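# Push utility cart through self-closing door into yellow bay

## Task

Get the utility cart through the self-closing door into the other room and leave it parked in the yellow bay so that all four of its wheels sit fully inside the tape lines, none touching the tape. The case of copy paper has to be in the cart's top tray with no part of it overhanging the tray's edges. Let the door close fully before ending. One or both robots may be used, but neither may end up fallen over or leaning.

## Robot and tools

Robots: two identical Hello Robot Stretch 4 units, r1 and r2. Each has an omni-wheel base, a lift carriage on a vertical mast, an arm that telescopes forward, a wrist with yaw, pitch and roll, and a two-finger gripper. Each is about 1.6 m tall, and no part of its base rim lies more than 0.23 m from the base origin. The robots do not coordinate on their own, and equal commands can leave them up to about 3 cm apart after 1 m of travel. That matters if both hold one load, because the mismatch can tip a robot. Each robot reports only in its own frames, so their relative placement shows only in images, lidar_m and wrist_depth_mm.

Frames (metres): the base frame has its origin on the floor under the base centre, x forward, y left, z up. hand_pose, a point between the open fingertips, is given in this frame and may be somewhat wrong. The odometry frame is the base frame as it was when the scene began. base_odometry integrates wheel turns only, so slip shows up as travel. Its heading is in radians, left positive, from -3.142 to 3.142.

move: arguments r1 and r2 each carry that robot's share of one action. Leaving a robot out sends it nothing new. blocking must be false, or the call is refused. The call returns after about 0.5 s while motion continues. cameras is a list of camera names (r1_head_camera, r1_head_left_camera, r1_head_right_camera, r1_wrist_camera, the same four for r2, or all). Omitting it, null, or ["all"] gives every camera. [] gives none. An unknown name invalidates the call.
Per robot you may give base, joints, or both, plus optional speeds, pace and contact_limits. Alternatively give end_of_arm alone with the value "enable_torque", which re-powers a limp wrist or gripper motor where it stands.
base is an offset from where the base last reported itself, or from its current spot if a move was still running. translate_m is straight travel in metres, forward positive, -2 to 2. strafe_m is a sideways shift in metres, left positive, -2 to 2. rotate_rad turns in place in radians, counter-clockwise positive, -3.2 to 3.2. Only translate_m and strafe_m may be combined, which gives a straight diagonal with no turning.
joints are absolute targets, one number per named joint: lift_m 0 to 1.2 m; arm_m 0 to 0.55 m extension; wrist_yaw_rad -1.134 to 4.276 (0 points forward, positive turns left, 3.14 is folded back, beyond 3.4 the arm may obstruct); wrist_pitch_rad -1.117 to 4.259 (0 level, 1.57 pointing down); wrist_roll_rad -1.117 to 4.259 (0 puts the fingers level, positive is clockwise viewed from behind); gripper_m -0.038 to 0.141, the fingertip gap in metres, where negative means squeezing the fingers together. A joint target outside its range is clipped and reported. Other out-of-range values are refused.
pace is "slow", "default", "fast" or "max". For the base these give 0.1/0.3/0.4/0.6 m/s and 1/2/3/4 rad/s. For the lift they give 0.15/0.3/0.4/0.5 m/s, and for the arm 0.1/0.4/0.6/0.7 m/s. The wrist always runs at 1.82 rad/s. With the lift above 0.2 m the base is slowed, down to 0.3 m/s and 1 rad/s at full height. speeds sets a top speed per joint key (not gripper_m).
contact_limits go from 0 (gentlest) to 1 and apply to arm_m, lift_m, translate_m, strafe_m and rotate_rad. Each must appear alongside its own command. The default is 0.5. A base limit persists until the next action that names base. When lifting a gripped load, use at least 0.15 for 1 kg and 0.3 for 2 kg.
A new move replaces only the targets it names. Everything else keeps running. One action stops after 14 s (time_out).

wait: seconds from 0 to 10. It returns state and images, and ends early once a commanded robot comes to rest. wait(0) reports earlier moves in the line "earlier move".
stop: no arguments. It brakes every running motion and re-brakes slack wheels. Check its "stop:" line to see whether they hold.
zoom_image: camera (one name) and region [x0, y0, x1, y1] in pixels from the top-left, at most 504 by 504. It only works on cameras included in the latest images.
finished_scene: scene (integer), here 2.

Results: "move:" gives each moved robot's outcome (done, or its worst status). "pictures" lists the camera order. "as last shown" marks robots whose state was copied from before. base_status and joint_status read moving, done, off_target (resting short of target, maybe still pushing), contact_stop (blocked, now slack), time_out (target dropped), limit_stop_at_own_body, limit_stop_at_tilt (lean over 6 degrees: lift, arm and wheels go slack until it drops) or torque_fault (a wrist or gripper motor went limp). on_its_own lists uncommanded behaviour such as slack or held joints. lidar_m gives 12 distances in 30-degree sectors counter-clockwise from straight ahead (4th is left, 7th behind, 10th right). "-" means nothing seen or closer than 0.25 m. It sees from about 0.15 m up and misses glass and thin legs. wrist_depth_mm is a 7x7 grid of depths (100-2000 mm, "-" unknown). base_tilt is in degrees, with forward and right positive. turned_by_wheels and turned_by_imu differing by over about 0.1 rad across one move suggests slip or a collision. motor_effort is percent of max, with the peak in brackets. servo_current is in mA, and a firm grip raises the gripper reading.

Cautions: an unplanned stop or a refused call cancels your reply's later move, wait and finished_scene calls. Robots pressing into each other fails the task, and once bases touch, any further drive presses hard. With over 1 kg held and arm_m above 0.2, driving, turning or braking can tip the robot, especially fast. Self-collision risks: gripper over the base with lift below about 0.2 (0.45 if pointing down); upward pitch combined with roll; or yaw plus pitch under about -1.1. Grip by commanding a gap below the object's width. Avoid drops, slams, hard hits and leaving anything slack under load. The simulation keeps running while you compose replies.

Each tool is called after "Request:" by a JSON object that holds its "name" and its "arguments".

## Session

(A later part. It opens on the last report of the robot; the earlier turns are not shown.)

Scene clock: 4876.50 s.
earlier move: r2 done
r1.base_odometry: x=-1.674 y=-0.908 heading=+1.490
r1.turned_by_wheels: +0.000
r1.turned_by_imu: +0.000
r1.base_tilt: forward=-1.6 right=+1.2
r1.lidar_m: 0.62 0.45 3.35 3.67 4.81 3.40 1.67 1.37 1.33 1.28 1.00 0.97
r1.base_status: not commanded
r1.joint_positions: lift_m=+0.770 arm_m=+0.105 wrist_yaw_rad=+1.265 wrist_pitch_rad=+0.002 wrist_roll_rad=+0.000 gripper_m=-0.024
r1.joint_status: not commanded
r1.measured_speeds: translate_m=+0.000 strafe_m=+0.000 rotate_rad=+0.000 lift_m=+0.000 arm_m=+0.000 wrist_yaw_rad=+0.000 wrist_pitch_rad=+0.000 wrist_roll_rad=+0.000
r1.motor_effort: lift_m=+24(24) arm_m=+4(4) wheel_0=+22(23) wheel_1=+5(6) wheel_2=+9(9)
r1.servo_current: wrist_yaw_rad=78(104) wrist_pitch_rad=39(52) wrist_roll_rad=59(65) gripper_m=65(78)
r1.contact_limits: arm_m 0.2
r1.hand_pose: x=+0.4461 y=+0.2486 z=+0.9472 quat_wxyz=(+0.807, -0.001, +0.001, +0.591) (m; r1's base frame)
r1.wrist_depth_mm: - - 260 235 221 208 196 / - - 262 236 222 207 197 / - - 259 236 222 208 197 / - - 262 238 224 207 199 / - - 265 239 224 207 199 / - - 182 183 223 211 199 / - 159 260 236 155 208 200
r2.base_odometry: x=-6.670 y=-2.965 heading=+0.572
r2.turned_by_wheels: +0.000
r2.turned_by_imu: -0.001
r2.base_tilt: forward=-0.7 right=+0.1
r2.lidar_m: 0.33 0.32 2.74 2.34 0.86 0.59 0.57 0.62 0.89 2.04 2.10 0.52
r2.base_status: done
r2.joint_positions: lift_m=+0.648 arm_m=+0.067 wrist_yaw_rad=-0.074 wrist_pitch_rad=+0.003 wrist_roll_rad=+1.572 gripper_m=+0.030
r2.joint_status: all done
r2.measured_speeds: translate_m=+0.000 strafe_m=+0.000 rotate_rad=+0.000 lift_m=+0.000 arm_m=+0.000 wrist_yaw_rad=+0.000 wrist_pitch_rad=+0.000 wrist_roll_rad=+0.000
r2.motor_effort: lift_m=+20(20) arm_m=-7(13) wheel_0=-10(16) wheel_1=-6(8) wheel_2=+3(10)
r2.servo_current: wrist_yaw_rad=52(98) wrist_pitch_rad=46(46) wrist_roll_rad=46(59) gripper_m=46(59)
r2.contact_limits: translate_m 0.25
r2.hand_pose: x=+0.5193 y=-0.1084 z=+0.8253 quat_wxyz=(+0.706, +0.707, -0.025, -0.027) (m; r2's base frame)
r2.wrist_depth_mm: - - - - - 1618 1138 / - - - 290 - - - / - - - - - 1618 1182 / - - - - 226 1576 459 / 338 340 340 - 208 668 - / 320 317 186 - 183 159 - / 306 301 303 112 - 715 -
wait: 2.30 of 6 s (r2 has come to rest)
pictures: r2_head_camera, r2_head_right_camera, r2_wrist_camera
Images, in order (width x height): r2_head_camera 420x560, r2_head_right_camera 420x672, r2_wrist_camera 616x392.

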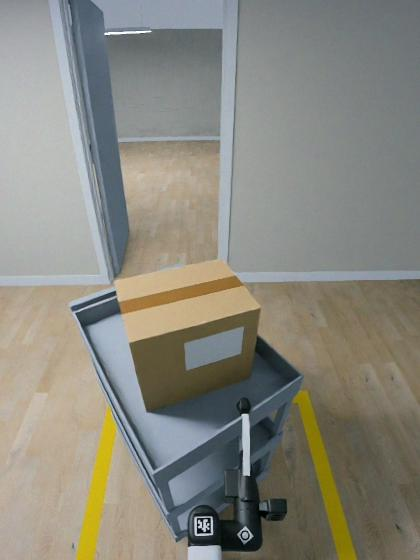

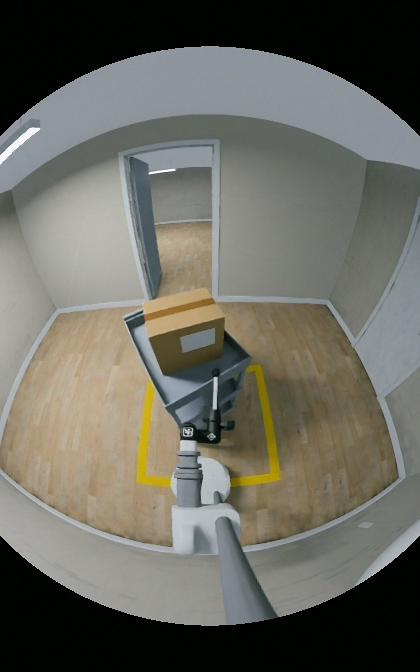

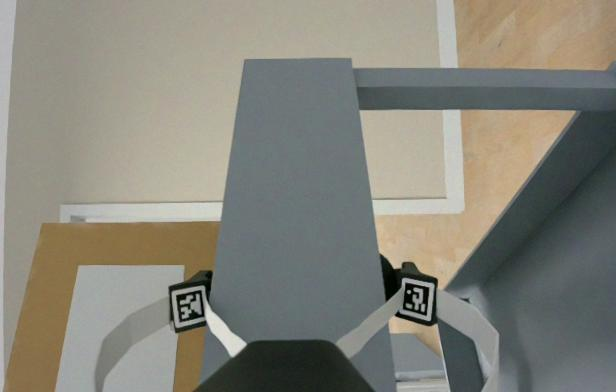

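Request:
{"name": "move", "arguments": {"blocking": false, "r2": {"base": {"translate_m": -0.116, "strafe_m": 0.08}, "joints": {"wrist_yaw_rad": -0.17, "arm_m": 0.03}, "speeds": {"wrist_yaw_rad": 0.055, "arm_m": 0.02}, "pace": "slow", "contact_limits": {"translate_m": 0.25}}, "cameras": []}}

Request:
{"name": "wait", "arguments": {"seconds": 6, "cameras": ["r2_head_camera", "r2_wrist_camera", "r2_head_right_camera"]}}

Scene clock: 4890.93 s.
move: r2 moving
r1.base_odometry: x=-1.674 y=-0.908 heading=+1.490
r1.turned_by_wheels: +0.000
r1.turned_by_imu: +0.000
r1.base_tilt: forward=-1.6 right=+1.2
r1.lidar_m: 0.63 0.43 3.37 3.73 4.80 3.43 1.69 1.34 1.36 1.24 1.00 0.96
r1.base_status: not commanded
r1.joint_positions: lift_m=+0.770 arm_m=+0.105 wrist_yaw_rad=+1.265 wrist_pitch_rad=+0.002 wrist_roll_rad=+0.000 gripper_m=-0.024
r1.joint_status: not commanded
r1.measured_speeds: translate_m=+0.000 strafe_m=+0.000 rotate_rad=+0.000 lift_m=+0.000 arm_m=+0.000 wrist_yaw_rad=+0.000 wrist_pitch_rad=+0.000 wrist_roll_rad=+0.000
r1.motor_effort: lift_m=+24(24) arm_m=+4(4) wheel_0=+23(23) wheel_1=+5(5) wheel_2=+9(9)
r1.servo_current: wrist_yaw_rad=65(98) wrist_pitch_rad=46(52) wrist_roll_rad=52(52) gripper_m=65(72)
r1.contact_limits: arm_m 0.2
r1.hand_pose: x=+0.4461 y=+0.2486 z=+0.9472 quat_wxyz=(+0.807, -0.001, +0.001, +0.591) (m; r1's base frame)
r1.wrist_depth_mm: - - 260 236 221 208 196 / - - 262 236 222 207 197 / - - 259 236 223 208 198 / - - 262 239 224 206 198 / - - 264 239 224 207 199 / - - 183 183 223 211 200 / - 159 260 236 155 209 200
r2.base_odometry: x=-6.684 y=-2.965 heading=+0.572
r2.turned_by_wheels: +0.000
r2.turned_by_imu: +0.000
r2.base_tilt: forward=-0.7 right=+0.1
r2.lidar_m: 0.33 0.33 2.72 2.29 0.84 0.60 0.56 0.64 0.83 2.06 2.15 0.50
r2.base_status: translate_m moving; strafe_m moving
r2.joint_positions: lift_m=+0.648 arm_m=+0.058 wrist_yaw_rad=-0.093 wrist_pitch_rad=+0.003 wrist_roll_rad=+1.572 gripper_m=+0.030
r2.joint_status: arm_m moving; wrist_yaw_rad moving
r2.measured_speeds: translate_m=-0.045 strafe_m=+0.031 rotate_rad=+0.000 lift_m=+0.000 arm_m=-0.020 wrist_yaw_rad=-0.052 wrist_pitch_rad=+0.000 wrist_roll_rad=+0.000
r2.motor_effort: lift_m=+20(20) arm_m=-8(12) wheel_0=-14(16) wheel_1=+3(5) wheel_2=+8(9)
r2.servo_current: wrist_yaw_rad=26(78) wrist_pitch_rad=39(46) wrist_roll_rad=46(52) gripper_m=52(52)
r2.contact_limits: translate_m 0.25
r2.hand_pose: x=+0.5077 y=-0.1138 z=+0.8253 quat_wxyz=(+0.706, +0.707, -0.032, -0.034) (m; r2's base frame)
r2.wrist_depth_mm: - - - - - 1661 1138 / - - - 289 - - - / - - - 254 - 1708 421 / - - - - - 1576 459 / 340 343 340 - 214 661 - / 322 322 186 - 185 157 - / 307 304 306 112 - 715 -
pictures: none
No camera images: "cameras" was empty.

Scene clock: 4893.03 s.
earlier move: r2 done
r1.base_odometry: x=-1.674 y=-0.908 heading=+1.490
r1.turned_by_wheels: +0.000
r1.turned_by_imu: +0.000
r1.base_tilt: forward=-1.6 right=+1.2
r1.lidar_m: 0.58 0.43 3.35 3.69 4.83 3.44 1.69 1.35 1.33 1.24 1.01 0.97
r1.base_status: not commanded
r1.joint_positions: lift_m=+0.770 arm_m=+0.105 wrist_yaw_rad=+1.265 wrist_pitch_rad=+0.002 wrist_roll_rad=+0.000 gripper_m=-0.024
r1.joint_status: not commanded
r1.measured_speeds: translate_m=+0.000 strafe_m=+0.000 rotate_rad=+0.000 lift_m=+0.000 arm_m=+0.000 wrist_yaw_rad=+0.000 wrist_pitch_rad=+0.000 wrist_roll_rad=+0.000
r1.motor_effort: lift_m=+24(24) arm_m=+4(4) wheel_0=+23(23) wheel_1=+5(5) wheel_2=+9(10)
r1.servo_current: wrist_yaw_rad=91(111) wrist_pitch_rad=46(52) wrist_roll_rad=39(65) gripper_m=65(78)
r1.contact_limits: arm_m 0.2
r1.hand_pose: x=+0.4461 y=+0.2486 z=+0.9472 quat_wxyz=(+0.807, -0.001, +0.001, +0.591) (m; r1's base frame)
r1.wrist_depth_mm: - - 260 236 220 208 196 / - - 262 236 222 207 198 / - - 260 237 223 208 198 / - - 262 238 224 206 199 / - - 266 239 224 207 199 / - - 183 184 223 211 200 / - 159 260 236 155 208 200
r2.base_odometry: x=-6.810 y=-2.961 heading=+0.571
r2.turned_by_wheels: +0.000
r2.turned_by_imu: -0.001
r2.base_tilt: forward=-0.7 right=+0.0
r2.lidar_m: 0.32 0.36 2.66 1.93 0.67 0.49 0.47 0.48 0.73 2.07 2.20 0.43
r2.base_status: done
r2.joint_positions: lift_m=+0.648 arm_m=+0.030 wrist_yaw_rad=-0.174 wrist_pitch_rad=+0.003 wrist_roll_rad=+1.572 gripper_m=+0.030
r2.joint_status: all done
r2.measured_speeds: translate_m=+0.000 strafe_m=+0.000 rotate_rad=+0.000 lift_m=+0.000 arm_m=+0.000 wrist_yaw_rad=+0.000 wrist_pitch_rad=+0.000 wrist_roll_rad=+0.000
r2.motor_effort: lift_m=+20(20) arm_m=-6(16) wheel_0=-10(16) wheel_1=+4(6) wheel_2=+2(10)
r2.servo_current: wrist_yaw_rad=52(91) wrist_pitch_rad=46(52) wrist_roll_rad=46(59) gripper_m=46(59)
r2.contact_limits: translate_m 0.25
r2.hand_pose: x=+0.4699 y=-0.1361 z=+0.8253 quat_wxyz=(+0.704, +0.705, -0.061, -0.062) (m; r2's base frame)
r2.wrist_depth_mm: - - - - - 1661 1160 / - - - 262 - 1708 - / - - - - - 1661 430 / - - - - - 1708 500 / 334 336 338 - 206 750 - / 322 319 185 - 181 158 - / 310 309 309 112 - 732 -
wait: 2.10 of 6 s (r2 has come to rest)
pictures: r2_head_camera, r2_head_right_camera, r2_wrist_camera
Images, in order (width x height): r2_head_camera 420x560, r2_head_right_camera 420x672, r2_wrist_camera 616x392.

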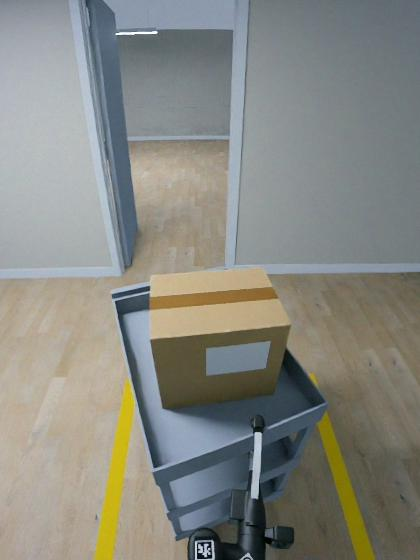

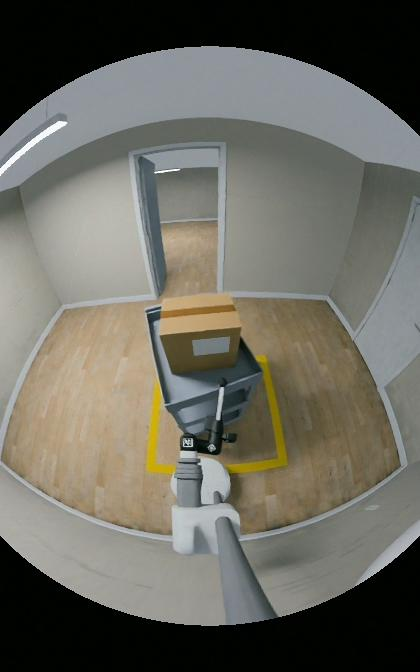

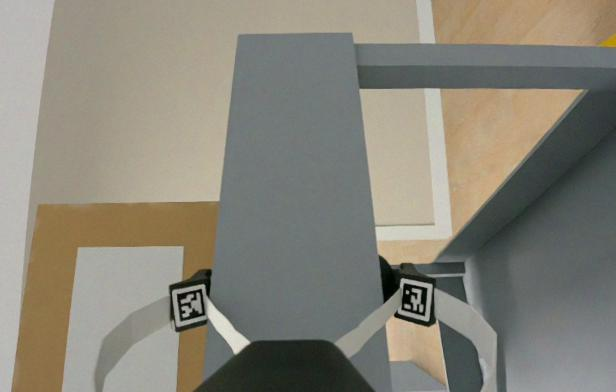

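Request:
{"name": "move", "arguments": {"blocking": false, "r2": {"base": {"translate_m": -0.103, "strafe_m": 0.05}, "joints": {"wrist_yaw_rad": -0.25, "arm_m": 0.0}, "speeds": {"wrist_yaw_rad": 0.05, "arm_m": 0.02}, "pace": "slow", "contact_limits": {"translate_m": 0.25}}, "cameras": []}}

Request:
{"name": "wait", "arguments": {"seconds": 6, "cameras": ["r2_head_camera", "r2_wrist_camera", "r2_head_right_camera"]}}

Scene clock: 4930.90 s.
move: r2 moving
r1.base_odometry: x=-1.674 y=-0.908 heading=+1.490
r1.turned_by_wheels: +0.000
r1.turned_by_imu: +0.000
r1.base_tilt: forward=-1.6 right=+1.2
r1.lidar_m: 0.58 0.42 3.37 3.72 4.82 3.42 1.71 1.37 1.34 1.23 0.99 0.98
r1.base_status: not commanded
r1.joint_positions: lift_m=+0.770 arm_m=+0.105 wrist_yaw_rad=+1.265 wrist_pitch_rad=+0.002 wrist_roll_rad=+0.000 gripper_m=-0.024
r1.joint_status: not commanded
r1.measured_speeds: translate_m=+0.000 strafe_m=+0.000 rotate_rad=+0.000 lift_m=+0.000 arm_m=+0.000 wrist_yaw_rad=+0.000 wrist_pitch_rad=+0.000 wrist_roll_rad=+0.000
r1.motor_effort: lift_m=+24(24) arm_m=+4(4) wheel_0=+22(23) wheel_1=+5(5) wheel_2=+9(9)
r1.servo_current: wrist_yaw_rad=78(98) wrist_pitch_rad=46(46) wrist_roll_rad=59(65) gripper_m=65(78)
r1.contact_limits: arm_m 0.2
r1.hand_pose: x=+0.4461 y=+0.2486 z=+0.9472 quat_wxyz=(+0.807, -0.001, +0.001, +0.591) (m; r1's base frame)
r1.wrist_depth_mm: - - 260 236 221 208 196 / - - 262 236 222 207 197 / - - 260 236 223 208 197 / - - 262 238 224 207 199 / - - 265 240 224 207 199 / - - 182 184 223 210 200 / - 159 262 236 155 208 200
r2.base_odometry: x=-6.824 y=-2.962 heading=+0.571
r2.turned_by_wheels: +0.000
r2.turned_by_imu: +0.000
r2.base_tilt: forward=-0.7 right=+0.1
r2.lidar_m: 0.34 0.36 2.68 1.86 0.67 0.47 0.44 0.50 0.70 1.98 2.20 0.41
r2.base_status: translate_m moving; strafe_m moving
r2.joint_positions: lift_m=+0.648 arm_m=+0.021 wrist_yaw_rad=-0.189 wrist_pitch_rad=+0.003 wrist_roll_rad=+1.572 gripper_m=+0.030
r2.joint_status: arm_m moving; wrist_yaw_rad moving
r2.measured_speeds: translate_m=-0.049 strafe_m=+0.023 rotate_rad=+0.000 lift_m=+0.000 arm_m=-0.020 wrist_yaw_rad=-0.040 wrist_pitch_rad=+0.000 wrist_roll_rad=+0.000
r2.motor_effort: lift_m=+20(20) arm_m=-10(13) wheel_0=-9(15) wheel_1=-3(5) wheel_2=+9(11)
r2.servo_current: wrist_yaw_rad=39(46) wrist_pitch_rad=39(46) wrist_roll_rad=46(59) gripper_m=46(59)
r2.contact_limits: translate_m 0.25
r2.hand_pose: x=+0.4585 y=-0.1401 z=+0.8253 quat_wxyz=(+0.704, +0.704, -0.066, -0.068) (m; r2's base frame)
r2.wrist_depth_mm: - - - - - 1618 1138 / - - - - - 1708 - / - - - - - 1661 433 / - - - - - 1661 484 / 336 334 334 - 208 768 - / 324 320 188 - 183 158 - / 314 312 314 112 - 723 -
pictures: none
No camera images: "cameras" was empty.

Scene clock: 4932.73 s.
earlier move: r2 done
r1.base_odometry: x=-1.674 y=-0.908 heading=+1.490
r1.turned_by_wheels: +0.000
r1.turned_by_imu: +0.000
r1.base_tilt: forward=-1.6 right=+1.2
r1.lidar_m: 0.61 0.42 3.37 3.70 4.81 3.41 1.68 1.34 1.35 1.24 1.01 0.96
r1.base_status: not commanded
r1.joint_positions: lift_m=+0.770 arm_m=+0.105 wrist_yaw_rad=+1.265 wrist_pitch_rad=+0.002 wrist_roll_rad=+0.000 gripper_m=-0.024
r1.joint_status: not commanded
r1.measured_speeds: translate_m=+0.000 strafe_m=+0.000 rotate_rad=+0.000 lift_m=+0.000 arm_m=+0.000 wrist_yaw_rad=+0.000 wrist_pitch_rad=+0.000 wrist_roll_rad=+0.000
r1.motor_effort: lift_m=+24(24) arm_m=+3(4) wheel_0=+23(23) wheel_1=+5(6) wheel_2=+9(9)
r1.servo_current: wrist_yaw_rad=91(104) wrist_pitch_rad=46(46) wrist_roll_rad=52(65) gripper_m=65(78)
r1.contact_limits: arm_m 0.2
r1.hand_pose: x=+0.4461 y=+0.2486 z=+0.9472 quat_wxyz=(+0.807, -0.001, +0.001, +0.591) (m; r1's base frame)
r1.wrist_depth_mm: - - 260 235 220 208 196 / - - 263 236 223 208 197 / - - 259 236 223 208 198 / - - 262 238 224 206 198 / - - 265 239 224 208 199 / - - 183 184 224 210 200 / - 159 262 236 155 208 200
r2.base_odometry: x=-6.924 y=-2.974 heading=+0.571
r2.turned_by_wheels: +0.000
r2.turned_by_imu: +0.000
r2.base_tilt: forward=-0.6 right=+0.1
r2.lidar_m: 0.34 0.36 2.57 1.49 0.54 0.39 0.37 0.40 0.55 1.63 2.25 0.36
r2.base_status: done
r2.joint_positions: lift_m=+0.648 arm_m=+0.000 wrist_yaw_rad=-0.239 wrist_pitch_rad=+0.003 wrist_roll_rad=+1.572 gripper_m=+0.030
r2.joint_status: all done
r2.measured_speeds: translate_m=+0.000 strafe_m=+0.000 rotate_rad=+0.000 lift_m=+0.000 arm_m=+0.000 wrist_yaw_rad=+0.000 wrist_pitch_rad=+0.000 wrist_roll_rad=+0.000
r2.motor_effort: lift_m=+20(20) arm_m=-8(13) wheel_0=-4(15) wheel_1=-7(7) wheel_2=+6(13)
r2.servo_current: wrist_yaw_rad=78(104) wrist_pitch_rad=39(46) wrist_roll_rad=46(65) gripper_m=46(59)
r2.contact_limits: translate_m 0.25
r2.hand_pose: x=+0.4306 y=-0.1532 z=+0.8253 quat_wxyz=(+0.702, +0.702, -0.083, -0.085) (m; r2's base frame)
r2.wrist_depth_mm: - - - - 258 - - / - - - - - 1708 1255 / - - - - - 1661 449 / 338 334 336 - - 707 - / 330 330 330 - 200 - - / 325 322 186 - 184 160 - / 319 319 320 112 - 715 -
wait: 1.83 of 6 s (r2 has come to rest)
pictures: r2_head_camera, r2_head_right_camera, r2_wrist_camera
Images, in order (width x height): r2_head_camera 420x560, r2_head_right_camera 420x672, r2_wrist_camera 616x392.

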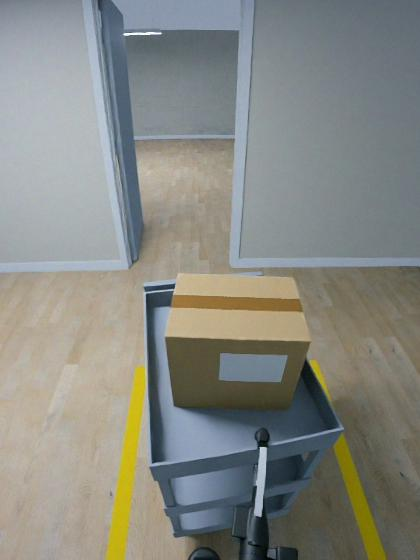

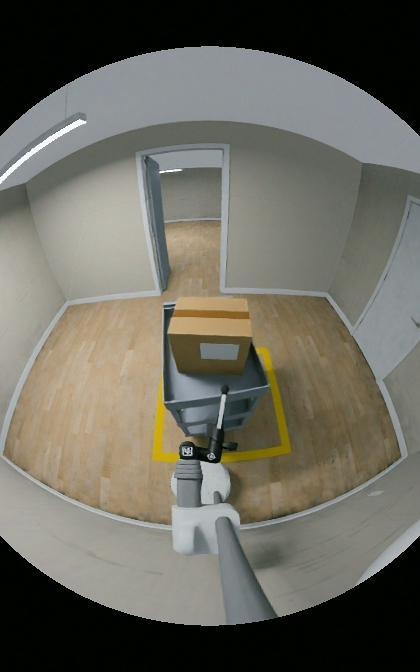

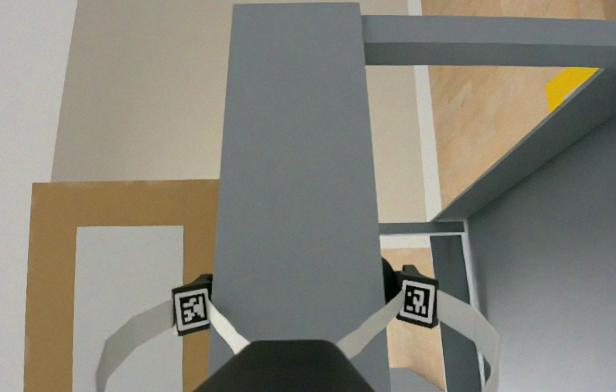

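Request:
{"name": "move", "arguments": {"blocking": false, "r1": {"base": {"translate_m": 0.0165, "strafe_m": 0.0783}, "joints": {"wrist_yaw_rad": 1.16}, "speeds": {"wrist_yaw_rad": 0.1}, "pace": "slow", "contact_limits": {"translate_m": 0.3}}, "cameras": []}}

Request:
{"name": "wait", "arguments": {"seconds": 4, "cameras": ["r1_head_camera", "r1_wrist_camera", "r2_head_camera"]}}

Scene clock: 4959.47 s.
move: r1 moving
r1.base_odometry: x=-1.686 y=-0.904 heading=+1.492
r1.turned_by_wheels: +0.002
r1.turned_by_imu: +0.002
r1.base_tilt: forward=-1.6 right=+1.2
r1.lidar_m: 0.62 0.43 3.34 3.70 4.82 3.44 1.70 1.36 1.36 1.23 1.00 0.98
r1.base_status: translate_m moving; strafe_m moving
r1.joint_positions: lift_m=+0.770 arm_m=+0.105 wrist_yaw_rad=+1.251 wrist_pitch_rad=+0.002 wrist_roll_rad=+0.000 gripper_m=-0.024
r1.joint_status: wrist_yaw_rad moving
r1.measured_speeds: translate_m=+0.010 strafe_m=+0.050 rotate_rad=+0.003 lift_m=+0.000 arm_m=+0.000 wrist_yaw_rad=-0.089 wrist_pitch_rad=+0.000 wrist_roll_rad=+0.000
r1.motor_effort: lift_m=+24(24) arm_m=+4(4) wheel_0=+11(21) wheel_1=+12(12) wheel_2=+3(9)
r1.servo_current: wrist_yaw_rad=416(429) wrist_pitch_rad=39(46) wrist_roll_rad=59(59) gripper_m=65(78)
r1.contact_limits: arm_m 0.2; translate_m 0.3
r1.hand_pose: x=+0.4497 y=+0.2462 z=+0.9472 quat_wxyz=(+0.811, -0.001, +0.001, +0.585) (m; r1's base frame)
r1.wrist_depth_mm: - - 260 233 220 208 196 / - - 262 236 222 207 197 / - - 259 237 223 208 198 / - - 260 237 224 206 199 / - - 264 239 224 207 200 / - - 183 183 222 210 200 / - 159 260 235 155 208 200
r2.base_odometry: x=-6.924 y=-2.974 heading=+0.571
r2.turned_by_wheels: +0.000
r2.turned_by_imu: +0.000
r2.base_tilt: forward=-0.7 right=+0.0
r2.lidar_m: 0.35 0.37 2.62 1.52 0.55 0.38 0.37 0.38 0.58 1.64 2.23 0.40
r2.base_status: not commanded
r2.joint_positions: lift_m=+0.648 arm_m=+0.000 wrist_yaw_rad=-0.239 wrist_pitch_rad=+0.003 wrist_roll_rad=+1.572 gripper_m=+0.030
r2.joint_status: not commanded
r2.measured_speeds: translate_m=+0.000 strafe_m=+0.000 rotate_rad=+0.000 lift_m=+0.000 arm_m=+0.000 wrist_yaw_rad=+0.000 wrist_pitch_rad=+0.000 wrist_roll_rad=+0.000
r2.motor_effort: lift_m=+20(20) arm_m=-8(8) wheel_0=-5(5) wheel_1=-6(6) wheel_2=+7(7)
r2.servo_current: wrist_yaw_rad=59(72) wrist_pitch_rad=39(46) wrist_roll_rad=33(52) gripper_m=46(52)
r2.contact_limits: translate_m 0.25
r2.hand_pose: x=+0.4306 y=-0.1532 z=+0.8253 quat_wxyz=(+0.702, +0.702, -0.083, -0.085) (m; r2's base frame)
r2.wrist_depth_mm: - - - - 258 - - / - - - - - 1661 1205 / - - - - - 1708 449 / 338 336 334 - - 699 - / 330 330 332 - 200 - - / 325 325 187 - 183 160 - / 319 319 322 112 - 715 -
pictures: none
No camera images: "cameras" was empty.

Scene clock: 4961.00 s.
earlier move: r1 off_target
r1.base_odometry: x=-1.751 y=-0.885 heading=+1.492
r1.turned_by_wheels: -0.001
r1.turned_by_imu: +0.001
r1.base_tilt: forward=-1.6 right=+1.2
r1.lidar_m: 0.61 0.46 3.26 3.62 4.79 3.52 1.77 1.42 1.42 1.28 1.03 1.02
r1.base_status: done
r1.joint_positions: lift_m=+0.770 arm_m=+0.105 wrist_yaw_rad=+1.186 wrist_pitch_rad=+0.002 wrist_roll_rad=+0.000 gripper_m=-0.024
r1.joint_status: wrist_yaw_rad off_target (ended at +1.186, target +1.160)
r1.measured_speeds: translate_m=+0.000 strafe_m=+0.000 rotate_rad=+0.000 lift_m=+0.000 arm_m=+0.000 wrist_yaw_rad=+0.000 wrist_pitch_rad=+0.000 wrist_roll_rad=+0.000
r1.on_its_own: wrist_yaw_rad is at rest, and its servo_current (169 mA) is outside its rest range (0 to 104 mA)
r1.motor_effort: lift_m=+24(24) arm_m=+3(4) wheel_0=+8(21) wheel_1=+6(14) wheel_2=+5(9)
r1.servo_current: wrist_yaw_rad=169(436) wrist_pitch_rad=46(52) wrist_roll_rad=46(59) gripper_m=72(78)
r1.contact_limits: arm_m 0.2; translate_m 0.3
r1.hand_pose: x=+0.4651 y=+0.2346 z=+0.9472 quat_wxyz=(+0.829, -0.001, +0.001, +0.559) (m; r1's base frame)
r1.wrist_depth_mm: - - 262 235 223 208 198 / - - 264 236 224 209 199 / - - 264 236 225 210 200 / - - 262 237 225 209 203 / - - 265 239 227 211 201 / - - 184 183 225 211 202 / - - 182 182 226 210 -
r2.base_odometry: x=-6.924 y=-2.974 heading=+0.571
r2.turned_by_wheels: +0.000
r2.turned_by_imu: +0.000
r2.base_tilt: forward=-0.7 right=+0.1
r2.lidar_m: 0.32 0.37 2.59 1.54 0.56 0.38 0.38 0.38 0.55 1.65 2.24 0.37
r2.base_status: not commanded
r2.joint_positions: lift_m=+0.648 arm_m=+0.000 wrist_yaw_rad=-0.239 wrist_pitch_rad=+0.003 wrist_roll_rad=+1.572 gripper_m=+0.030
r2.joint_status: not commanded
r2.measured_speeds: translate_m=+0.000 strafe_m=+0.000 rotate_rad=+0.000 lift_m=+0.000 arm_m=+0.000 wrist_yaw_rad=+0.000 wrist_pitch_rad=+0.000 wrist_roll_rad=+0.000
r2.motor_effort: lift_m=+20(20) arm_m=-7(8) wheel_0=-4(5) wheel_1=-6(6) wheel_2=+7(7)
r2.servo_current: wrist_yaw_rad=65(78) wrist_pitch_rad=39(46) wrist_roll_rad=46(52) gripper_m=52(59)
r2.contact_limits: translate_m 0.25
r2.hand_pose: x=+0.4306 y=-0.1532 z=+0.8253 quat_wxyz=(+0.702, +0.702, -0.083, -0.085) (m; r2's base frame)
r2.wrist_depth_mm: - - - - 259 - - / - - - - - 1661 1229 / - - - - - 1708 449 / 338 336 338 - - 707 - / 330 330 332 - 200 - - / 325 325 187 - 184 160 - / 319 319 320 112 - 723 -
wait: 1.53 of 4 s (r1 has come to rest)
pictures: r1_head_camera, r1_wrist_camera, r2_head_camera
Images, in order (width x height): r1_head_camera 420x560, r1_wrist_camera 616x392, r2_head_camera 420x560.

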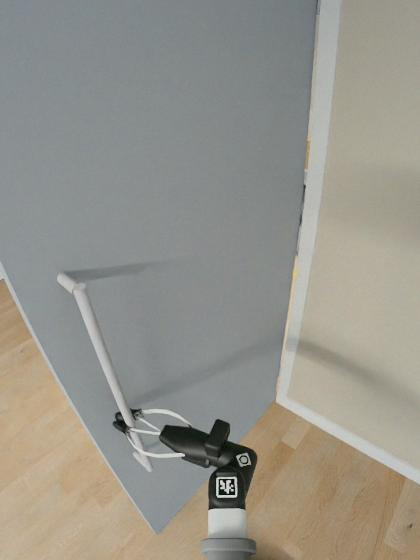

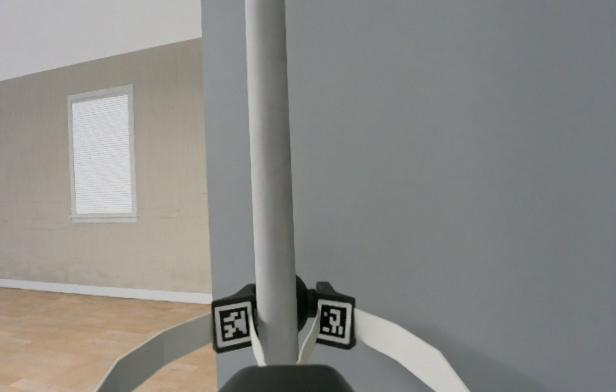

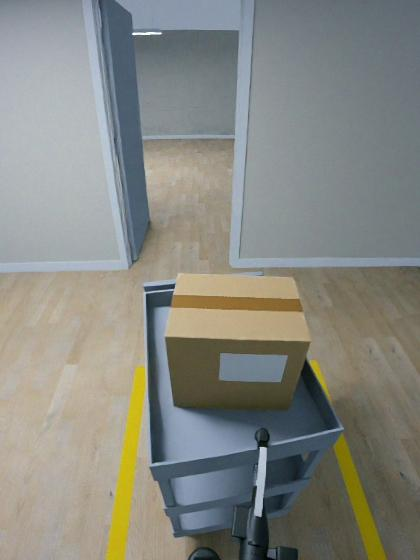

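Request:
{"name": "move", "arguments": {"blocking": false, "cameras": ["r1_head_camera", "r1_wrist_camera", "r2_head_camera"]}}

Scene clock: 4982.17 s.
r1.base_odometry: x=-1.751 y=-0.885 heading=+1.492
r1.turned_by_wheels: +0.000
r1.turned_by_imu: +0.000
r1.base_tilt: forward=-1.6 right=+1.2
r1.lidar_m: 0.58 0.44 3.27 3.63 4.78 3.53 1.78 1.46 1.40 1.28 1.05 1.02
r1.base_status: done
r1.joint_positions: lift_m=+0.770 arm_m=+0.105 wrist_yaw_rad=+1.186 wrist_pitch_rad=+0.002 wrist_roll_rad=+0.000 gripper_m=-0.024
r1.joint_status: wrist_yaw_rad off_target (ended at +1.186, target +1.160)
r1.measured_speeds: translate_m=+0.000 strafe_m=+0.000 rotate_rad=+0.000 lift_m=+0.000 arm_m=+0.000 wrist_yaw_rad=+0.000 wrist_pitch_rad=+0.000 wrist_roll_rad=+0.000
r1.on_its_own: wrist_yaw_rad is at rest, and its servo_current (163 mA) is outside its rest range (0 to 104 mA)
r1.motor_effort: lift_m=+24(24) arm_m=+4(4) wheel_0=+7(21) wheel_1=+6(14) wheel_2=+4(9)
r1.servo_current: wrist_yaw_rad=163(436) wrist_pitch_rad=46(52) wrist_roll_rad=52(59) gripper_m=65(78)
r1.contact_limits: arm_m 0.2; translate_m 0.3
r1.hand_pose: x=+0.4651 y=+0.2346 z=+0.9472 quat_wxyz=(+0.829, -0.001, +0.001, +0.559) (m; r1's base frame)
r1.wrist_depth_mm: - - 263 235 224 208 198 / - - 264 235 224 209 199 / - - 263 236 225 210 200 / - - 264 238 226 208 202 / - - 265 238 226 211 201 / - - 183 183 224 213 202 / - - 182 182 227 211 -
r2.base_odometry: x=-6.924 y=-2.974 heading=+0.571
r2.turned_by_wheels: +0.000
r2.turned_by_imu: +0.000
r2.base_tilt: forward=-0.6 right=+0.1
r2.lidar_m: 0.33 0.39 2.63 1.51 0.55 0.39 0.37 0.39 0.57 1.65 2.25 0.39
r2.base_status: not commanded
r2.joint_positions: lift_m=+0.648 arm_m=+0.000 wrist_yaw_rad=-0.239 wrist_pitch_rad=+0.003 wrist_roll_rad=+1.572 gripper_m=+0.030
r2.joint_status: not commanded
r2.measured_speeds: translate_m=+0.000 strafe_m=+0.000 rotate_rad=+0.000 lift_m=+0.000 arm_m=+0.000 wrist_yaw_rad=+0.000 wrist_pitch_rad=+0.000 wrist_roll_rad=+0.000
r2.motor_effort: lift_m=+20(20) arm_m=-8(8) wheel_0=-4(5) wheel_1=-6(6) wheel_2=+7(7)
r2.servo_current: wrist_yaw_rad=52(78) wrist_pitch_rad=39(46) wrist_roll_rad=52(52) gripper_m=52(59)
r2.contact_limits: translate_m 0.25
r2.hand_pose: x=+0.4306 y=-0.1532 z=+0.8253 quat_wxyz=(+0.702, +0.702, -0.083, -0.085) (m; r2's base frame)
r2.wrist_depth_mm: - - - - 257 - - / - - - - - 1618 1205 / - - - - - 1708 449 / 338 336 336 - - 707 - / 332 330 332 - 200 - - / 325 324 187 - 183 160 - / 319 319 320 112 - 715 -
pictures: r1_head_camera, r1_wrist_camera, r2_head_camera
Images, in order (width x height): r1_head_camera 420x560, r1_wrist_camera 616x392, r2_head_camera 420x560.

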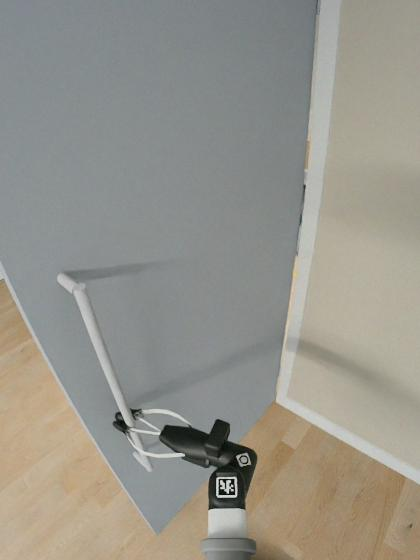

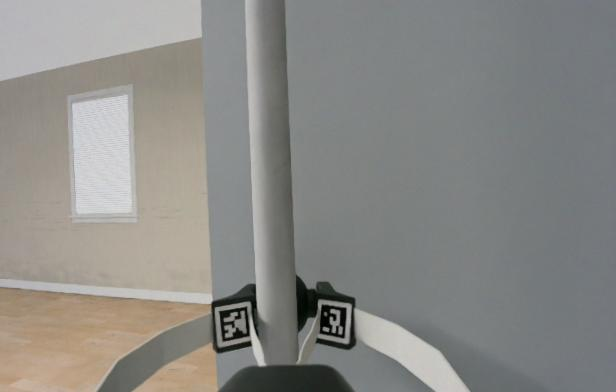

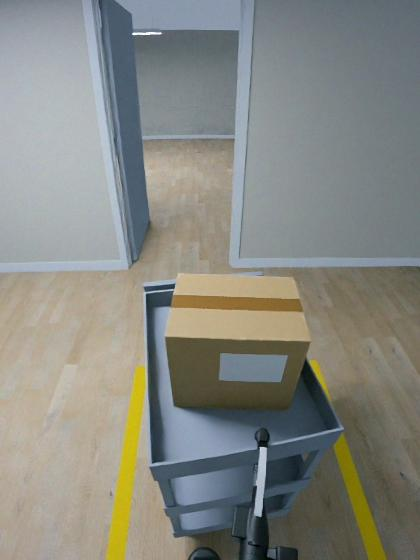

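Request:
{"name": "move", "arguments": {"blocking": false, "cameras": [], "r1": {"base": {"translate_m": 0.0894, "strafe_m": 0.2221}, "joints": {"wrist_yaw_rad": 0.89}, "speeds": {"wrist_yaw_rad": 0.11}, "pace": "slow", "contact_limits": {"translate_m": 0.3}}}}

Request:
{"name": "wait", "arguments": {"seconds": 4, "cameras": ["r1_head_camera", "r1_wrist_camera"]}}

Scene clock: 4997.77 s.
move: r1 moving
r1.base_odometry: x=-1.762 y=-0.880 heading=+1.493
r1.turned_by_wheels: +0.002
r1.turned_by_imu: +0.002
r1.base_tilt: forward=-1.6 right=+1.2
r1.lidar_m: 0.60 0.45 3.26 3.60 4.80 3.60 1.79 1.45 1.42 1.29 1.03 0.99
r1.base_status: translate_m moving; strafe_m moving
r1.joint_positions: lift_m=+0.770 arm_m=+0.105 wrist_yaw_rad=+1.150 wrist_pitch_rad=+0.002 wrist_roll_rad=+0.000 gripper_m=-0.024
r1.joint_status: wrist_yaw_rad moving
r1.measured_speeds: translate_m=+0.018 strafe_m=+0.045 rotate_rad=+0.001 lift_m=+0.000 arm_m=+0.000 wrist_yaw_rad=-0.091 wrist_pitch_rad=+0.000 wrist_roll_rad=+0.000
r1.motor_effort: lift_m=+24(24) arm_m=+4(4) wheel_0=+8(9) wheel_1=+10(11) wheel_2=+2(5)
r1.servo_current: wrist_yaw_rad=312(312) wrist_pitch_rad=39(46) wrist_roll_rad=72(72) gripper_m=72(72)
r1.contact_limits: arm_m 0.2; translate_m 0.3
r1.hand_pose: x=+0.4736 y=+0.2274 z=+0.9472 quat_wxyz=(+0.839, -0.001, +0.001, +0.544) (m; r1's base frame)
r1.wrist_depth_mm: - - 260 236 222 208 198 / - - 262 236 224 209 199 / - - 259 238 224 210 200 / - - 260 236 225 208 201 / - - 263 237 224 209 202 / - - 182 186 224 213 202 / - 158 258 179 163 211 -
r2.base_odometry: x=-6.924 y=-2.974 heading=+0.571
r2.turned_by_wheels: +0.000
r2.turned_by_imu: +0.000
r2.base_tilt: forward=-0.7 right=+0.1
r2.lidar_m: 0.34 0.38 2.61 1.53 0.57 0.39 0.36 0.38 0.55 1.64 2.25 0.39
r2.base_status: not commanded
r2.joint_positions: lift_m=+0.648 arm_m=+0.000 wrist_yaw_rad=-0.239 wrist_pitch_rad=+0.003 wrist_roll_rad=+1.572 gripper_m=+0.030
r2.joint_status: not commanded
r2.measured_speeds: translate_m=+0.000 strafe_m=+0.000 rotate_rad=+0.000 lift_m=+0.000 arm_m=+0.000 wrist_yaw_rad=+0.000 wrist_pitch_rad=+0.000 wrist_roll_rad=+0.000
r2.motor_effort: lift_m=+20(20) arm_m=-7(8) wheel_0=-4(5) wheel_1=-6(6) wheel_2=+7(7)
r2.servo_current: wrist_yaw_rad=85(85) wrist_pitch_rad=39(46) wrist_roll_rad=39(59) gripper_m=46(59)
r2.contact_limits: translate_m 0.25
r2.hand_pose: x=+0.4306 y=-0.1532 z=+0.8253 quat_wxyz=(+0.702, +0.702, -0.083, -0.085) (m; r2's base frame)
r2.wrist_depth_mm: - - - - 258 - - / - - - - - 1661 1229 / - - - - - 1708 449 / 338 336 336 - - 707 - / 332 330 330 - 200 - - / 325 325 187 - 183 160 - / 319 319 322 112 - 715 -
pictures: none
No camera images: "cameras" was empty.

Scene clock: 5000.93 s.
earlier move: r1 done
r1.base_odometry: x=-1.965 y=-0.779 heading=+1.492
r1.turned_by_wheels: -0.001
r1.turned_by_imu: +0.003
r1.base_tilt: forward=-1.5 right=+1.3
r1.lidar_m: 0.57 0.52 3.07 3.40 4.70 4.15 2.09 1.67 1.66 1.36 1.09 0.87
r1.base_status: done
r1.joint_positions: lift_m=+0.770 arm_m=+0.105 wrist_yaw_rad=+0.893 wrist_pitch_rad=+0.002 wrist_roll_rad=+0.000 gripper_m=-0.024
r1.joint_status: all done
r1.measured_speeds: translate_m=+0.000 strafe_m=+0.000 rotate_rad=+0.000 lift_m=+0.000 arm_m=+0.000 wrist_yaw_rad=+0.000 wrist_pitch_rad=+0.000 wrist_roll_rad=+0.000
r1.motor_effort: lift_m=+24(24) arm_m=-1(4) wheel_0=-1(12) wheel_1=+1(13) wheel_2=+5(6)
r1.servo_current: wrist_yaw_rad=33(371) wrist_pitch_rad=39(52) wrist_roll_rad=46(72) gripper_m=59(78)
r1.contact_limits: arm_m 0.2; translate_m 0.3
r1.hand_pose: x=+0.5249 y=+0.1697 z=+0.9472 quat_wxyz=(+0.902, +0.000, +0.001, +0.432) (m; r1's base frame)
r1.wrist_depth_mm: - - 259 235 228 214 - / - - 260 236 229 215 206 / - - 262 237 229 216 208 / - - 262 238 230 216 208 / - - 263 185 230 217 208 / - - 262 182 228 218 209 / - - 258 181 232 215 210
r2.base_odometry: x=-6.924 y=-2.974 heading=+0.571
r2.turned_by_wheels: +0.000
r2.turned_by_imu: +0.000
r2.base_tilt: forward=-0.7 right=+0.0
r2.lidar_m: 0.33 0.35 2.59 1.56 0.55 0.37 0.38 0.38 0.57 1.61 2.27 0.38
r2.base_status: not commanded
r2.joint_positions: lift_m=+0.648 arm_m=+0.000 wrist_yaw_rad=-0.239 wrist_pitch_rad=+0.003 wrist_roll_rad=+1.572 gripper_m=+0.030
r2.joint_status: not commanded
r2.measured_speeds: translate_m=+0.000 strafe_m=+0.000 rotate_rad=+0.000 lift_m=+0.000 arm_m=+0.000 wrist_yaw_rad=+0.000 wrist_pitch_rad=+0.000 wrist_roll_rad=+0.000
r2.motor_effort: lift_m=+20(20) arm_m=-8(8) wheel_0=-4(5) wheel_1=-6(6) wheel_2=+7(7)
r2.servo_current: wrist_yaw_rad=59(85) wrist_pitch_rad=33(52) wrist_roll_rad=26(65) gripper_m=52(59)
r2.contact_limits: translate_m 0.25
r2.hand_pose: x=+0.4306 y=-0.1532 z=+0.8253 quat_wxyz=(+0.702, +0.702, -0.083, -0.085) (m; r2's base frame)
r2.wrist_depth_mm: - - - - 259 - - / - - - - - 1661 1205 / - - - - - 1661 449 / 338 338 336 - - 707 - / 330 330 330 - 200 - - / 324 327 187 - 183 160 - / 319 320 320 112 - 715 -
wait: 3.17 of 4 s (r1 has come to rest)
pictures: r1_head_camera, r1_wrist_camera
Images, in order (width x height): r1_head_camera 420x560, r1_wrist_camera 616x392.

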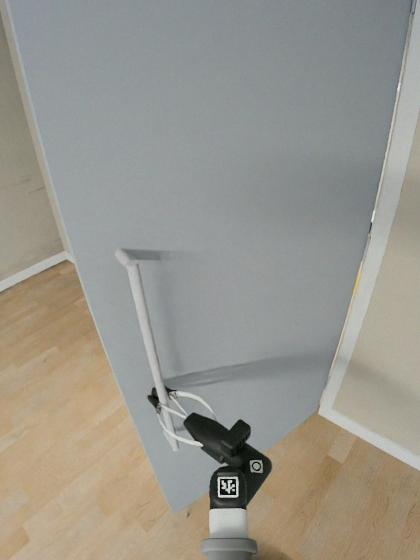

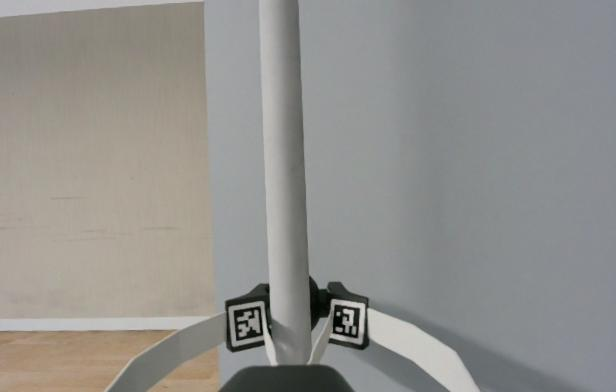

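Request:
{"name": "move", "arguments": {"blocking": false, "cameras": [], "r1": {"base": {"translate_m": 0.1439, "strafe_m": 0.1916}, "joints": {"wrist_yaw_rad": 0.63}, "speeds": {"wrist_yaw_rad": 0.11}, "pace": "slow", "contact_limits": {"translate_m": 0.3}}}}

Request:
{"name": "wait", "arguments": {"seconds": 4, "cameras": ["r1_head_camera", "r1_wrist_camera"]}}

Scene clock: 5007.30 s.
move: r1 moving
r1.base_odometry: x=-1.975 y=-0.770 heading=+1.493
r1.turned_by_wheels: +0.001
r1.turned_by_imu: +0.001
r1.base_tilt: forward=-1.5 right=+1.2
r1.lidar_m: 0.51 0.50 3.06 3.34 4.71 4.17 2.12 1.69 1.67 1.39 1.08 0.85
r1.base_status: translate_m moving; strafe_m moving
r1.joint_positions: lift_m=+0.770 arm_m=+0.105 wrist_yaw_rad=+0.855 wrist_pitch_rad=+0.002 wrist_roll_rad=+0.000 gripper_m=-0.024
r1.joint_status: wrist_yaw_rad moving
r1.measured_speeds: translate_m=+0.029 strafe_m=+0.038 rotate_rad=+0.001 lift_m=+0.000 arm_m=+0.000 wrist_yaw_rad=-0.090 wrist_pitch_rad=+0.000 wrist_roll_rad=+0.000
r1.motor_effort: lift_m=+24(24) arm_m=-3(4) wheel_0=+0(3) wheel_1=+6(6) wheel_2=+0(5)
r1.servo_current: wrist_yaw_rad=85(85) wrist_pitch_rad=33(46) wrist_roll_rad=52(65) gripper_m=65(72)
r1.contact_limits: arm_m 0.2; translate_m 0.3
r1.hand_pose: x=+0.5311 y=+0.1602 z=+0.9472 quat_wxyz=(+0.910, +0.000, +0.001, +0.415) (m; r1's base frame)
r1.wrist_depth_mm: - - 259 237 227 214 - / - - 258 238 228 216 206 / - - 258 237 229 216 207 / - - 259 237 230 217 208 / - - 262 238 231 216 209 / - - 256 183 228 219 210 / - - 259 178 229 215 211
r2.base_odometry: x=-6.924 y=-2.974 heading=+0.571
r2.turned_by_wheels: +0.000
r2.turned_by_imu: +0.000
r2.base_tilt: forward=-0.7 right=+0.1
r2.lidar_m: 0.34 0.36 2.62 1.51 0.55 0.39 0.36 0.40 0.53 1.60 2.25 0.38
r2.base_status: not commanded
r2.joint_positions: lift_m=+0.648 arm_m=+0.000 wrist_yaw_rad=-0.239 wrist_pitch_rad=+0.003 wrist_roll_rad=+1.572 gripper_m=+0.030
r2.joint_status: not commanded
r2.measured_speeds: translate_m=+0.000 strafe_m=+0.000 rotate_rad=+0.000 lift_m=+0.000 arm_m=+0.000 wrist_yaw_rad=+0.000 wrist_pitch_rad=+0.000 wrist_roll_rad=+0.000
r2.motor_effort: lift_m=+20(20) arm_m=-8(8) wheel_0=-5(5) wheel_1=-6(7) wheel_2=+6(7)
r2.servo_current: wrist_yaw_rad=78(78) wrist_pitch_rad=46(46) wrist_roll_rad=52(52) gripper_m=52(59)
r2.contact_limits: translate_m 0.25
r2.hand_pose: x=+0.4306 y=-0.1532 z=+0.8253 quat_wxyz=(+0.702, +0.702, -0.083, -0.085) (m; r2's base frame)
r2.wrist_depth_mm: - - - - 257 - - / - - - - - 1661 1229 / - - - - - 1661 449 / 336 338 336 - - 715 - / 330 330 330 - 200 - - / 324 325 187 - 183 160 - / 319 319 320 112 - 707 -
pictures: none
No camera images: "cameras" was empty.

Scene clock: 5010.67 s.
earlier move: r1 done
r1.base_odometry: x=-2.145 y=-0.620 heading=+1.493
r1.turned_by_wheels: +0.000
r1.turned_by_imu: +0.002
r1.base_tilt: forward=-1.6 right=+1.3
r1.lidar_m: 0.49 0.59 2.83 3.11 4.70 4.66 2.39 1.91 1.88 1.38 1.10 0.70
r1.base_status: done
r1.joint_positions: lift_m=+0.770 arm_m=+0.105 wrist_yaw_rad=+0.630 wrist_pitch_rad=+0.002 wrist_roll_rad=+0.000 gripper_m=-0.024
r1.joint_status: all done
r1.measured_speeds: translate_m=+0.000 strafe_m=+0.000 rotate_rad=+0.000 lift_m=+0.000 arm_m=+0.000 wrist_yaw_rad=+0.000 wrist_pitch_rad=+0.000 wrist_roll_rad=+0.000
r1.motor_effort: lift_m=+24(24) arm_m=-3(4) wheel_0=-4(7) wheel_1=-1(9) wheel_2=+9(9)
r1.servo_current: wrist_yaw_rad=52(124) wrist_pitch_rad=33(52) wrist_roll_rad=52(72) gripper_m=65(72)
r1.contact_limits: arm_m 0.2; translate_m 0.3
r1.hand_pose: x=+0.5605 y=+0.0992 z=+0.9472 quat_wxyz=(+0.951, +0.000, +0.001, +0.310) (m; r1's base frame)
r1.wrist_depth_mm: - - 260 178 233 221 213 / - - 260 240 234 222 214 / - - 262 179 234 223 215 / - - - 242 235 223 214 / - - - 242 236 224 216 / - - - 181 231 224 216 / - - 258 181 235 220 216
r2.base_odometry: x=-6.924 y=-2.974 heading=+0.571
r2.turned_by_wheels: +0.000
r2.turned_by_imu: +0.000
r2.base_tilt: forward=-0.7 right=+0.0
r2.lidar_m: 0.33 0.37 2.62 1.50 0.55 0.41 0.37 0.37 0.56 1.65 2.24 0.40
r2.base_status: not commanded
r2.joint_positions: lift_m=+0.648 arm_m=+0.000 wrist_yaw_rad=-0.239 wrist_pitch_rad=+0.003 wrist_roll_rad=+1.572 gripper_m=+0.030
r2.joint_status: not commanded
r2.measured_speeds: translate_m=+0.000 strafe_m=+0.000 rotate_rad=+0.000 lift_m=+0.000 arm_m=+0.000 wrist_yaw_rad=+0.000 wrist_pitch_rad=+0.000 wrist_roll_rad=+0.000
r2.motor_effort: lift_m=+20(20) arm_m=-8(8) wheel_0=-4(5) wheel_1=-6(7) wheel_2=+6(7)
r2.servo_current: wrist_yaw_rad=59(78) wrist_pitch_rad=46(52) wrist_roll_rad=52(59) gripper_m=46(59)
r2.contact_limits: translate_m 0.25
r2.hand_pose: x=+0.4306 y=-0.1532 z=+0.8253 quat_wxyz=(+0.702, +0.702, -0.083, -0.085) (m; r2's base frame)
r2.wrist_depth_mm: - - - - 259 - - / - - - - - 1708 1205 / - - - - - 1708 449 / 338 338 336 - - 723 - / 332 332 330 - 200 - - / 325 324 187 - 183 160 - / 320 317 320 112 - 707 -
wait: 3.37 of 4 s (r1 has come to rest)
pictures: r1_head_camera, r1_wrist_camera
Images, in order (width x height): r1_head_camera 420x560, r1_wrist_camera 616x392.

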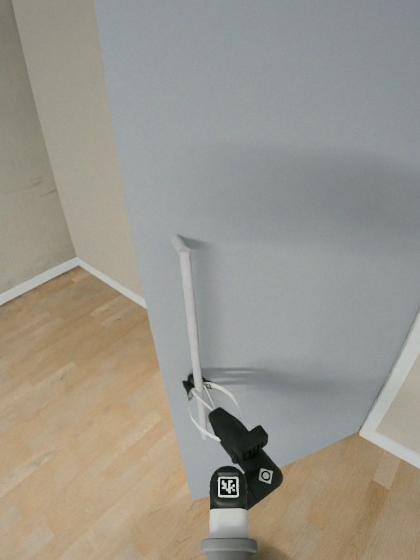

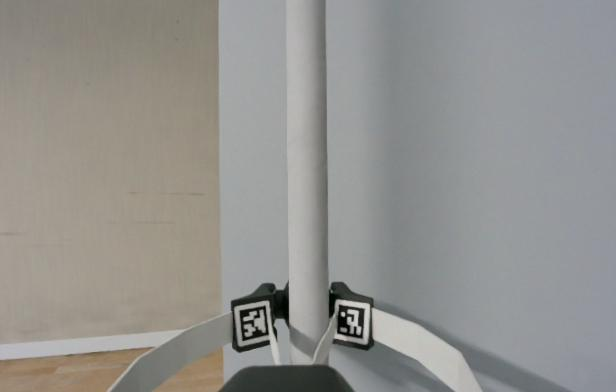

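Request:
{"name": "move", "arguments": {"blocking": false, "cameras": [], "r1": {"base": {"translate_m": 0.1884, "strafe_m": 0.1478}, "joints": {"wrist_yaw_rad": 0.368}, "speeds": {"wrist_yaw_rad": 0.11}, "pace": "slow", "contact_limits": {"translate_m": 0.3}}}}

Request:
{"name": "wait", "arguments": {"seconds": 4, "cameras": ["r1_head_camera", "r1_wrist_camera"]}}

Scene clock: 5017.37 s.
move: r1 moving
r1.base_odometry: x=-2.152 y=-0.609 heading=+1.493
r1.turned_by_wheels: +0.000
r1.turned_by_imu: +0.000
r1.base_tilt: forward=-1.6 right=+1.3
r1.lidar_m: 0.51 0.54 2.79 3.12 4.68 4.66 2.37 1.92 1.91 1.38 1.11 0.67
r1.base_status: translate_m moving; strafe_m moving
r1.joint_positions: lift_m=+0.770 arm_m=+0.105 wrist_yaw_rad=+0.584 wrist_pitch_rad=+0.002 wrist_roll_rad=+0.000 gripper_m=-0.024
r1.joint_status: wrist_yaw_rad moving
r1.measured_speeds: translate_m=+0.041 strafe_m=+0.033 rotate_rad=+0.001 lift_m=+0.000 arm_m=+0.000 wrist_yaw_rad=-0.110 wrist_pitch_rad=+0.000 wrist_roll_rad=+0.000
r1.motor_effort: lift_m=+24(24) arm_m=-4(4) wheel_0=-6(6) wheel_1=+5(5) wheel_2=-1(9)
r1.servo_current: wrist_yaw_rad=46(65) wrist_pitch_rad=39(46) wrist_roll_rad=46(59) gripper_m=72(72)
r1.contact_limits: arm_m 0.2; translate_m 0.3
r1.hand_pose: x=+0.5647 y=+0.0862 z=+0.9472 quat_wxyz=(+0.958, +0.000, +0.001, +0.288) (m; r1's base frame)
r1.wrist_depth_mm: - - 259 179 234 221 213 / - - 260 240 233 222 214 / - - 260 179 233 223 214 / - - 262 242 235 224 214 / - - 263 242 236 224 216 / - - 260 180 232 224 216 / - - 257 179 234 220 217
r2.base_odometry: x=-6.924 y=-2.974 heading=+0.571
r2.turned_by_wheels: +0.000
r2.turned_by_imu: +0.000
r2.base_tilt: forward=-0.6 right=+0.1
r2.lidar_m: 0.33 0.36 2.61 1.50 0.55 0.40 0.37 0.41 0.54 1.65 2.24 0.41
r2.base_status: not commanded
r2.joint_positions: lift_m=+0.648 arm_m=+0.000 wrist_yaw_rad=-0.239 wrist_pitch_rad=+0.003 wrist_roll_rad=+1.572 gripper_m=+0.030
r2.joint_status: not commanded
r2.measured_speeds: translate_m=+0.000 strafe_m=+0.000 rotate_rad=+0.000 lift_m=+0.000 arm_m=+0.000 wrist_yaw_rad=+0.000 wrist_pitch_rad=+0.000 wrist_roll_rad=+0.000
r2.motor_effort: lift_m=+20(20) arm_m=-7(8) wheel_0=-4(4) wheel_1=-6(6) wheel_2=+7(7)
r2.servo_current: wrist_yaw_rad=65(72) wrist_pitch_rad=46(46) wrist_roll_rad=46(52) gripper_m=52(59)
r2.contact_limits: translate_m 0.25
r2.hand_pose: x=+0.4306 y=-0.1532 z=+0.8253 quat_wxyz=(+0.702, +0.702, -0.083, -0.085) (m; r2's base frame)
r2.wrist_depth_mm: - - - - 259 - - / - - - - - 1661 1229 / - - - - - 1708 452 / 338 336 338 - - 715 - / 330 332 330 - 200 - - / 327 325 188 - 183 160 - / 319 320 320 112 - 715 -
pictures: none
No camera images: "cameras" was empty.

Scene clock: 5020.47 s.
earlier move: r1 done
r1.base_odometry: x=-2.277 y=-0.420 heading=+1.491
r1.turned_by_wheels: -0.001
r1.turned_by_imu: -0.001
r1.base_tilt: forward=-1.5 right=+1.3
r1.lidar_m: 0.49 1.84 2.59 2.87 4.49 4.70 2.65 2.15 2.12 1.33 0.97 0.64
r1.base_status: done
r1.joint_positions: lift_m=+0.770 arm_m=+0.105 wrist_yaw_rad=+0.364 wrist_pitch_rad=+0.002 wrist_roll_rad=+0.000 gripper_m=-0.024
r1.joint_status: all done
r1.measured_speeds: translate_m=+0.000 strafe_m=+0.000 rotate_rad=+0.000 lift_m=+0.000 arm_m=+0.000 wrist_yaw_rad=+0.000 wrist_pitch_rad=+0.000 wrist_roll_rad=+0.000
r1.motor_effort: lift_m=+24(24) arm_m=-3(4) wheel_0=-15(16) wheel_1=-3(5) wheel_2=+0(9)
r1.servo_current: wrist_yaw_rad=52(91) wrist_pitch_rad=46(52) wrist_roll_rad=39(65) gripper_m=72(72)
r1.contact_limits: arm_m 0.2; translate_m 0.3
r1.hand_pose: x=+0.5765 y=+0.0210 z=+0.9472 quat_wxyz=(+0.983, +0.000, +0.001, +0.181) (m; r1's base frame)
r1.wrist_depth_mm: - - - 246 235 225 218 / - - - 248 236 224 219 / - - - 248 236 226 219 / - - - 249 236 226 220 / - - - 250 237 227 220 / - - - 183 233 227 220 / - - 173 180 237 224 221
r2.base_odometry: x=-6.924 y=-2.974 heading=+0.571
r2.turned_by_wheels: +0.000
r2.turned_by_imu: +0.000
r2.base_tilt: forward=-0.7 right=+0.1
r2.lidar_m: 0.34 0.38 2.60 1.52 0.52 0.40 0.37 0.40 0.56 1.62 2.24 0.41
r2.base_status: not commanded
r2.joint_positions: lift_m=+0.648 arm_m=+0.000 wrist_yaw_rad=-0.239 wrist_pitch_rad=+0.003 wrist_roll_rad=+1.572 gripper_m=+0.030
r2.joint_status: not commanded
r2.measured_speeds: translate_m=+0.000 strafe_m=+0.000 rotate_rad=+0.000 lift_m=+0.000 arm_m=+0.000 wrist_yaw_rad=+0.000 wrist_pitch_rad=+0.000 wrist_roll_rad=+0.000
r2.motor_effort: lift_m=+20(20) arm_m=-7(8) wheel_0=-4(5) wheel_1=-6(7) wheel_2=+7(7)
r2.servo_current: wrist_yaw_rad=59(78) wrist_pitch_rad=46(46) wrist_roll_rad=46(72) gripper_m=46(59)
r2.contact_limits: translate_m 0.25
r2.hand_pose: x=+0.4306 y=-0.1532 z=+0.8253 quat_wxyz=(+0.702, +0.702, -0.083, -0.085) (m; r2's base frame)
r2.wrist_depth_mm: - - - - 259 - - / - - - - - 1708 1255 / - - - - - 1756 449 / 338 336 338 - - 715 - / 332 330 330 - 200 - - / 325 325 188 - 183 160 - / 320 319 320 112 - 707 -
wait: 3.10 of 4 s (r1 has come to rest)
pictures: r1_head_camera, r1_wrist_camera
Images, in order (width x height): r1_head_camera 420x560, r1_wrist_camera 616x392.

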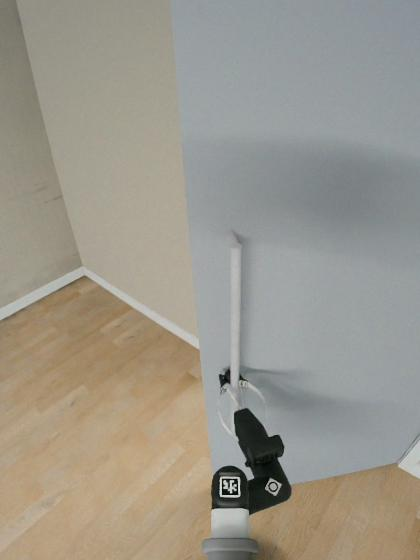

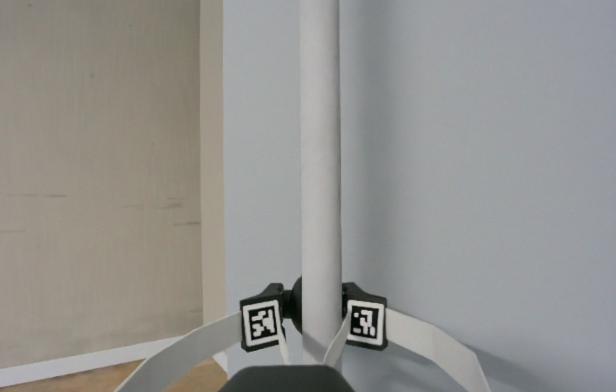

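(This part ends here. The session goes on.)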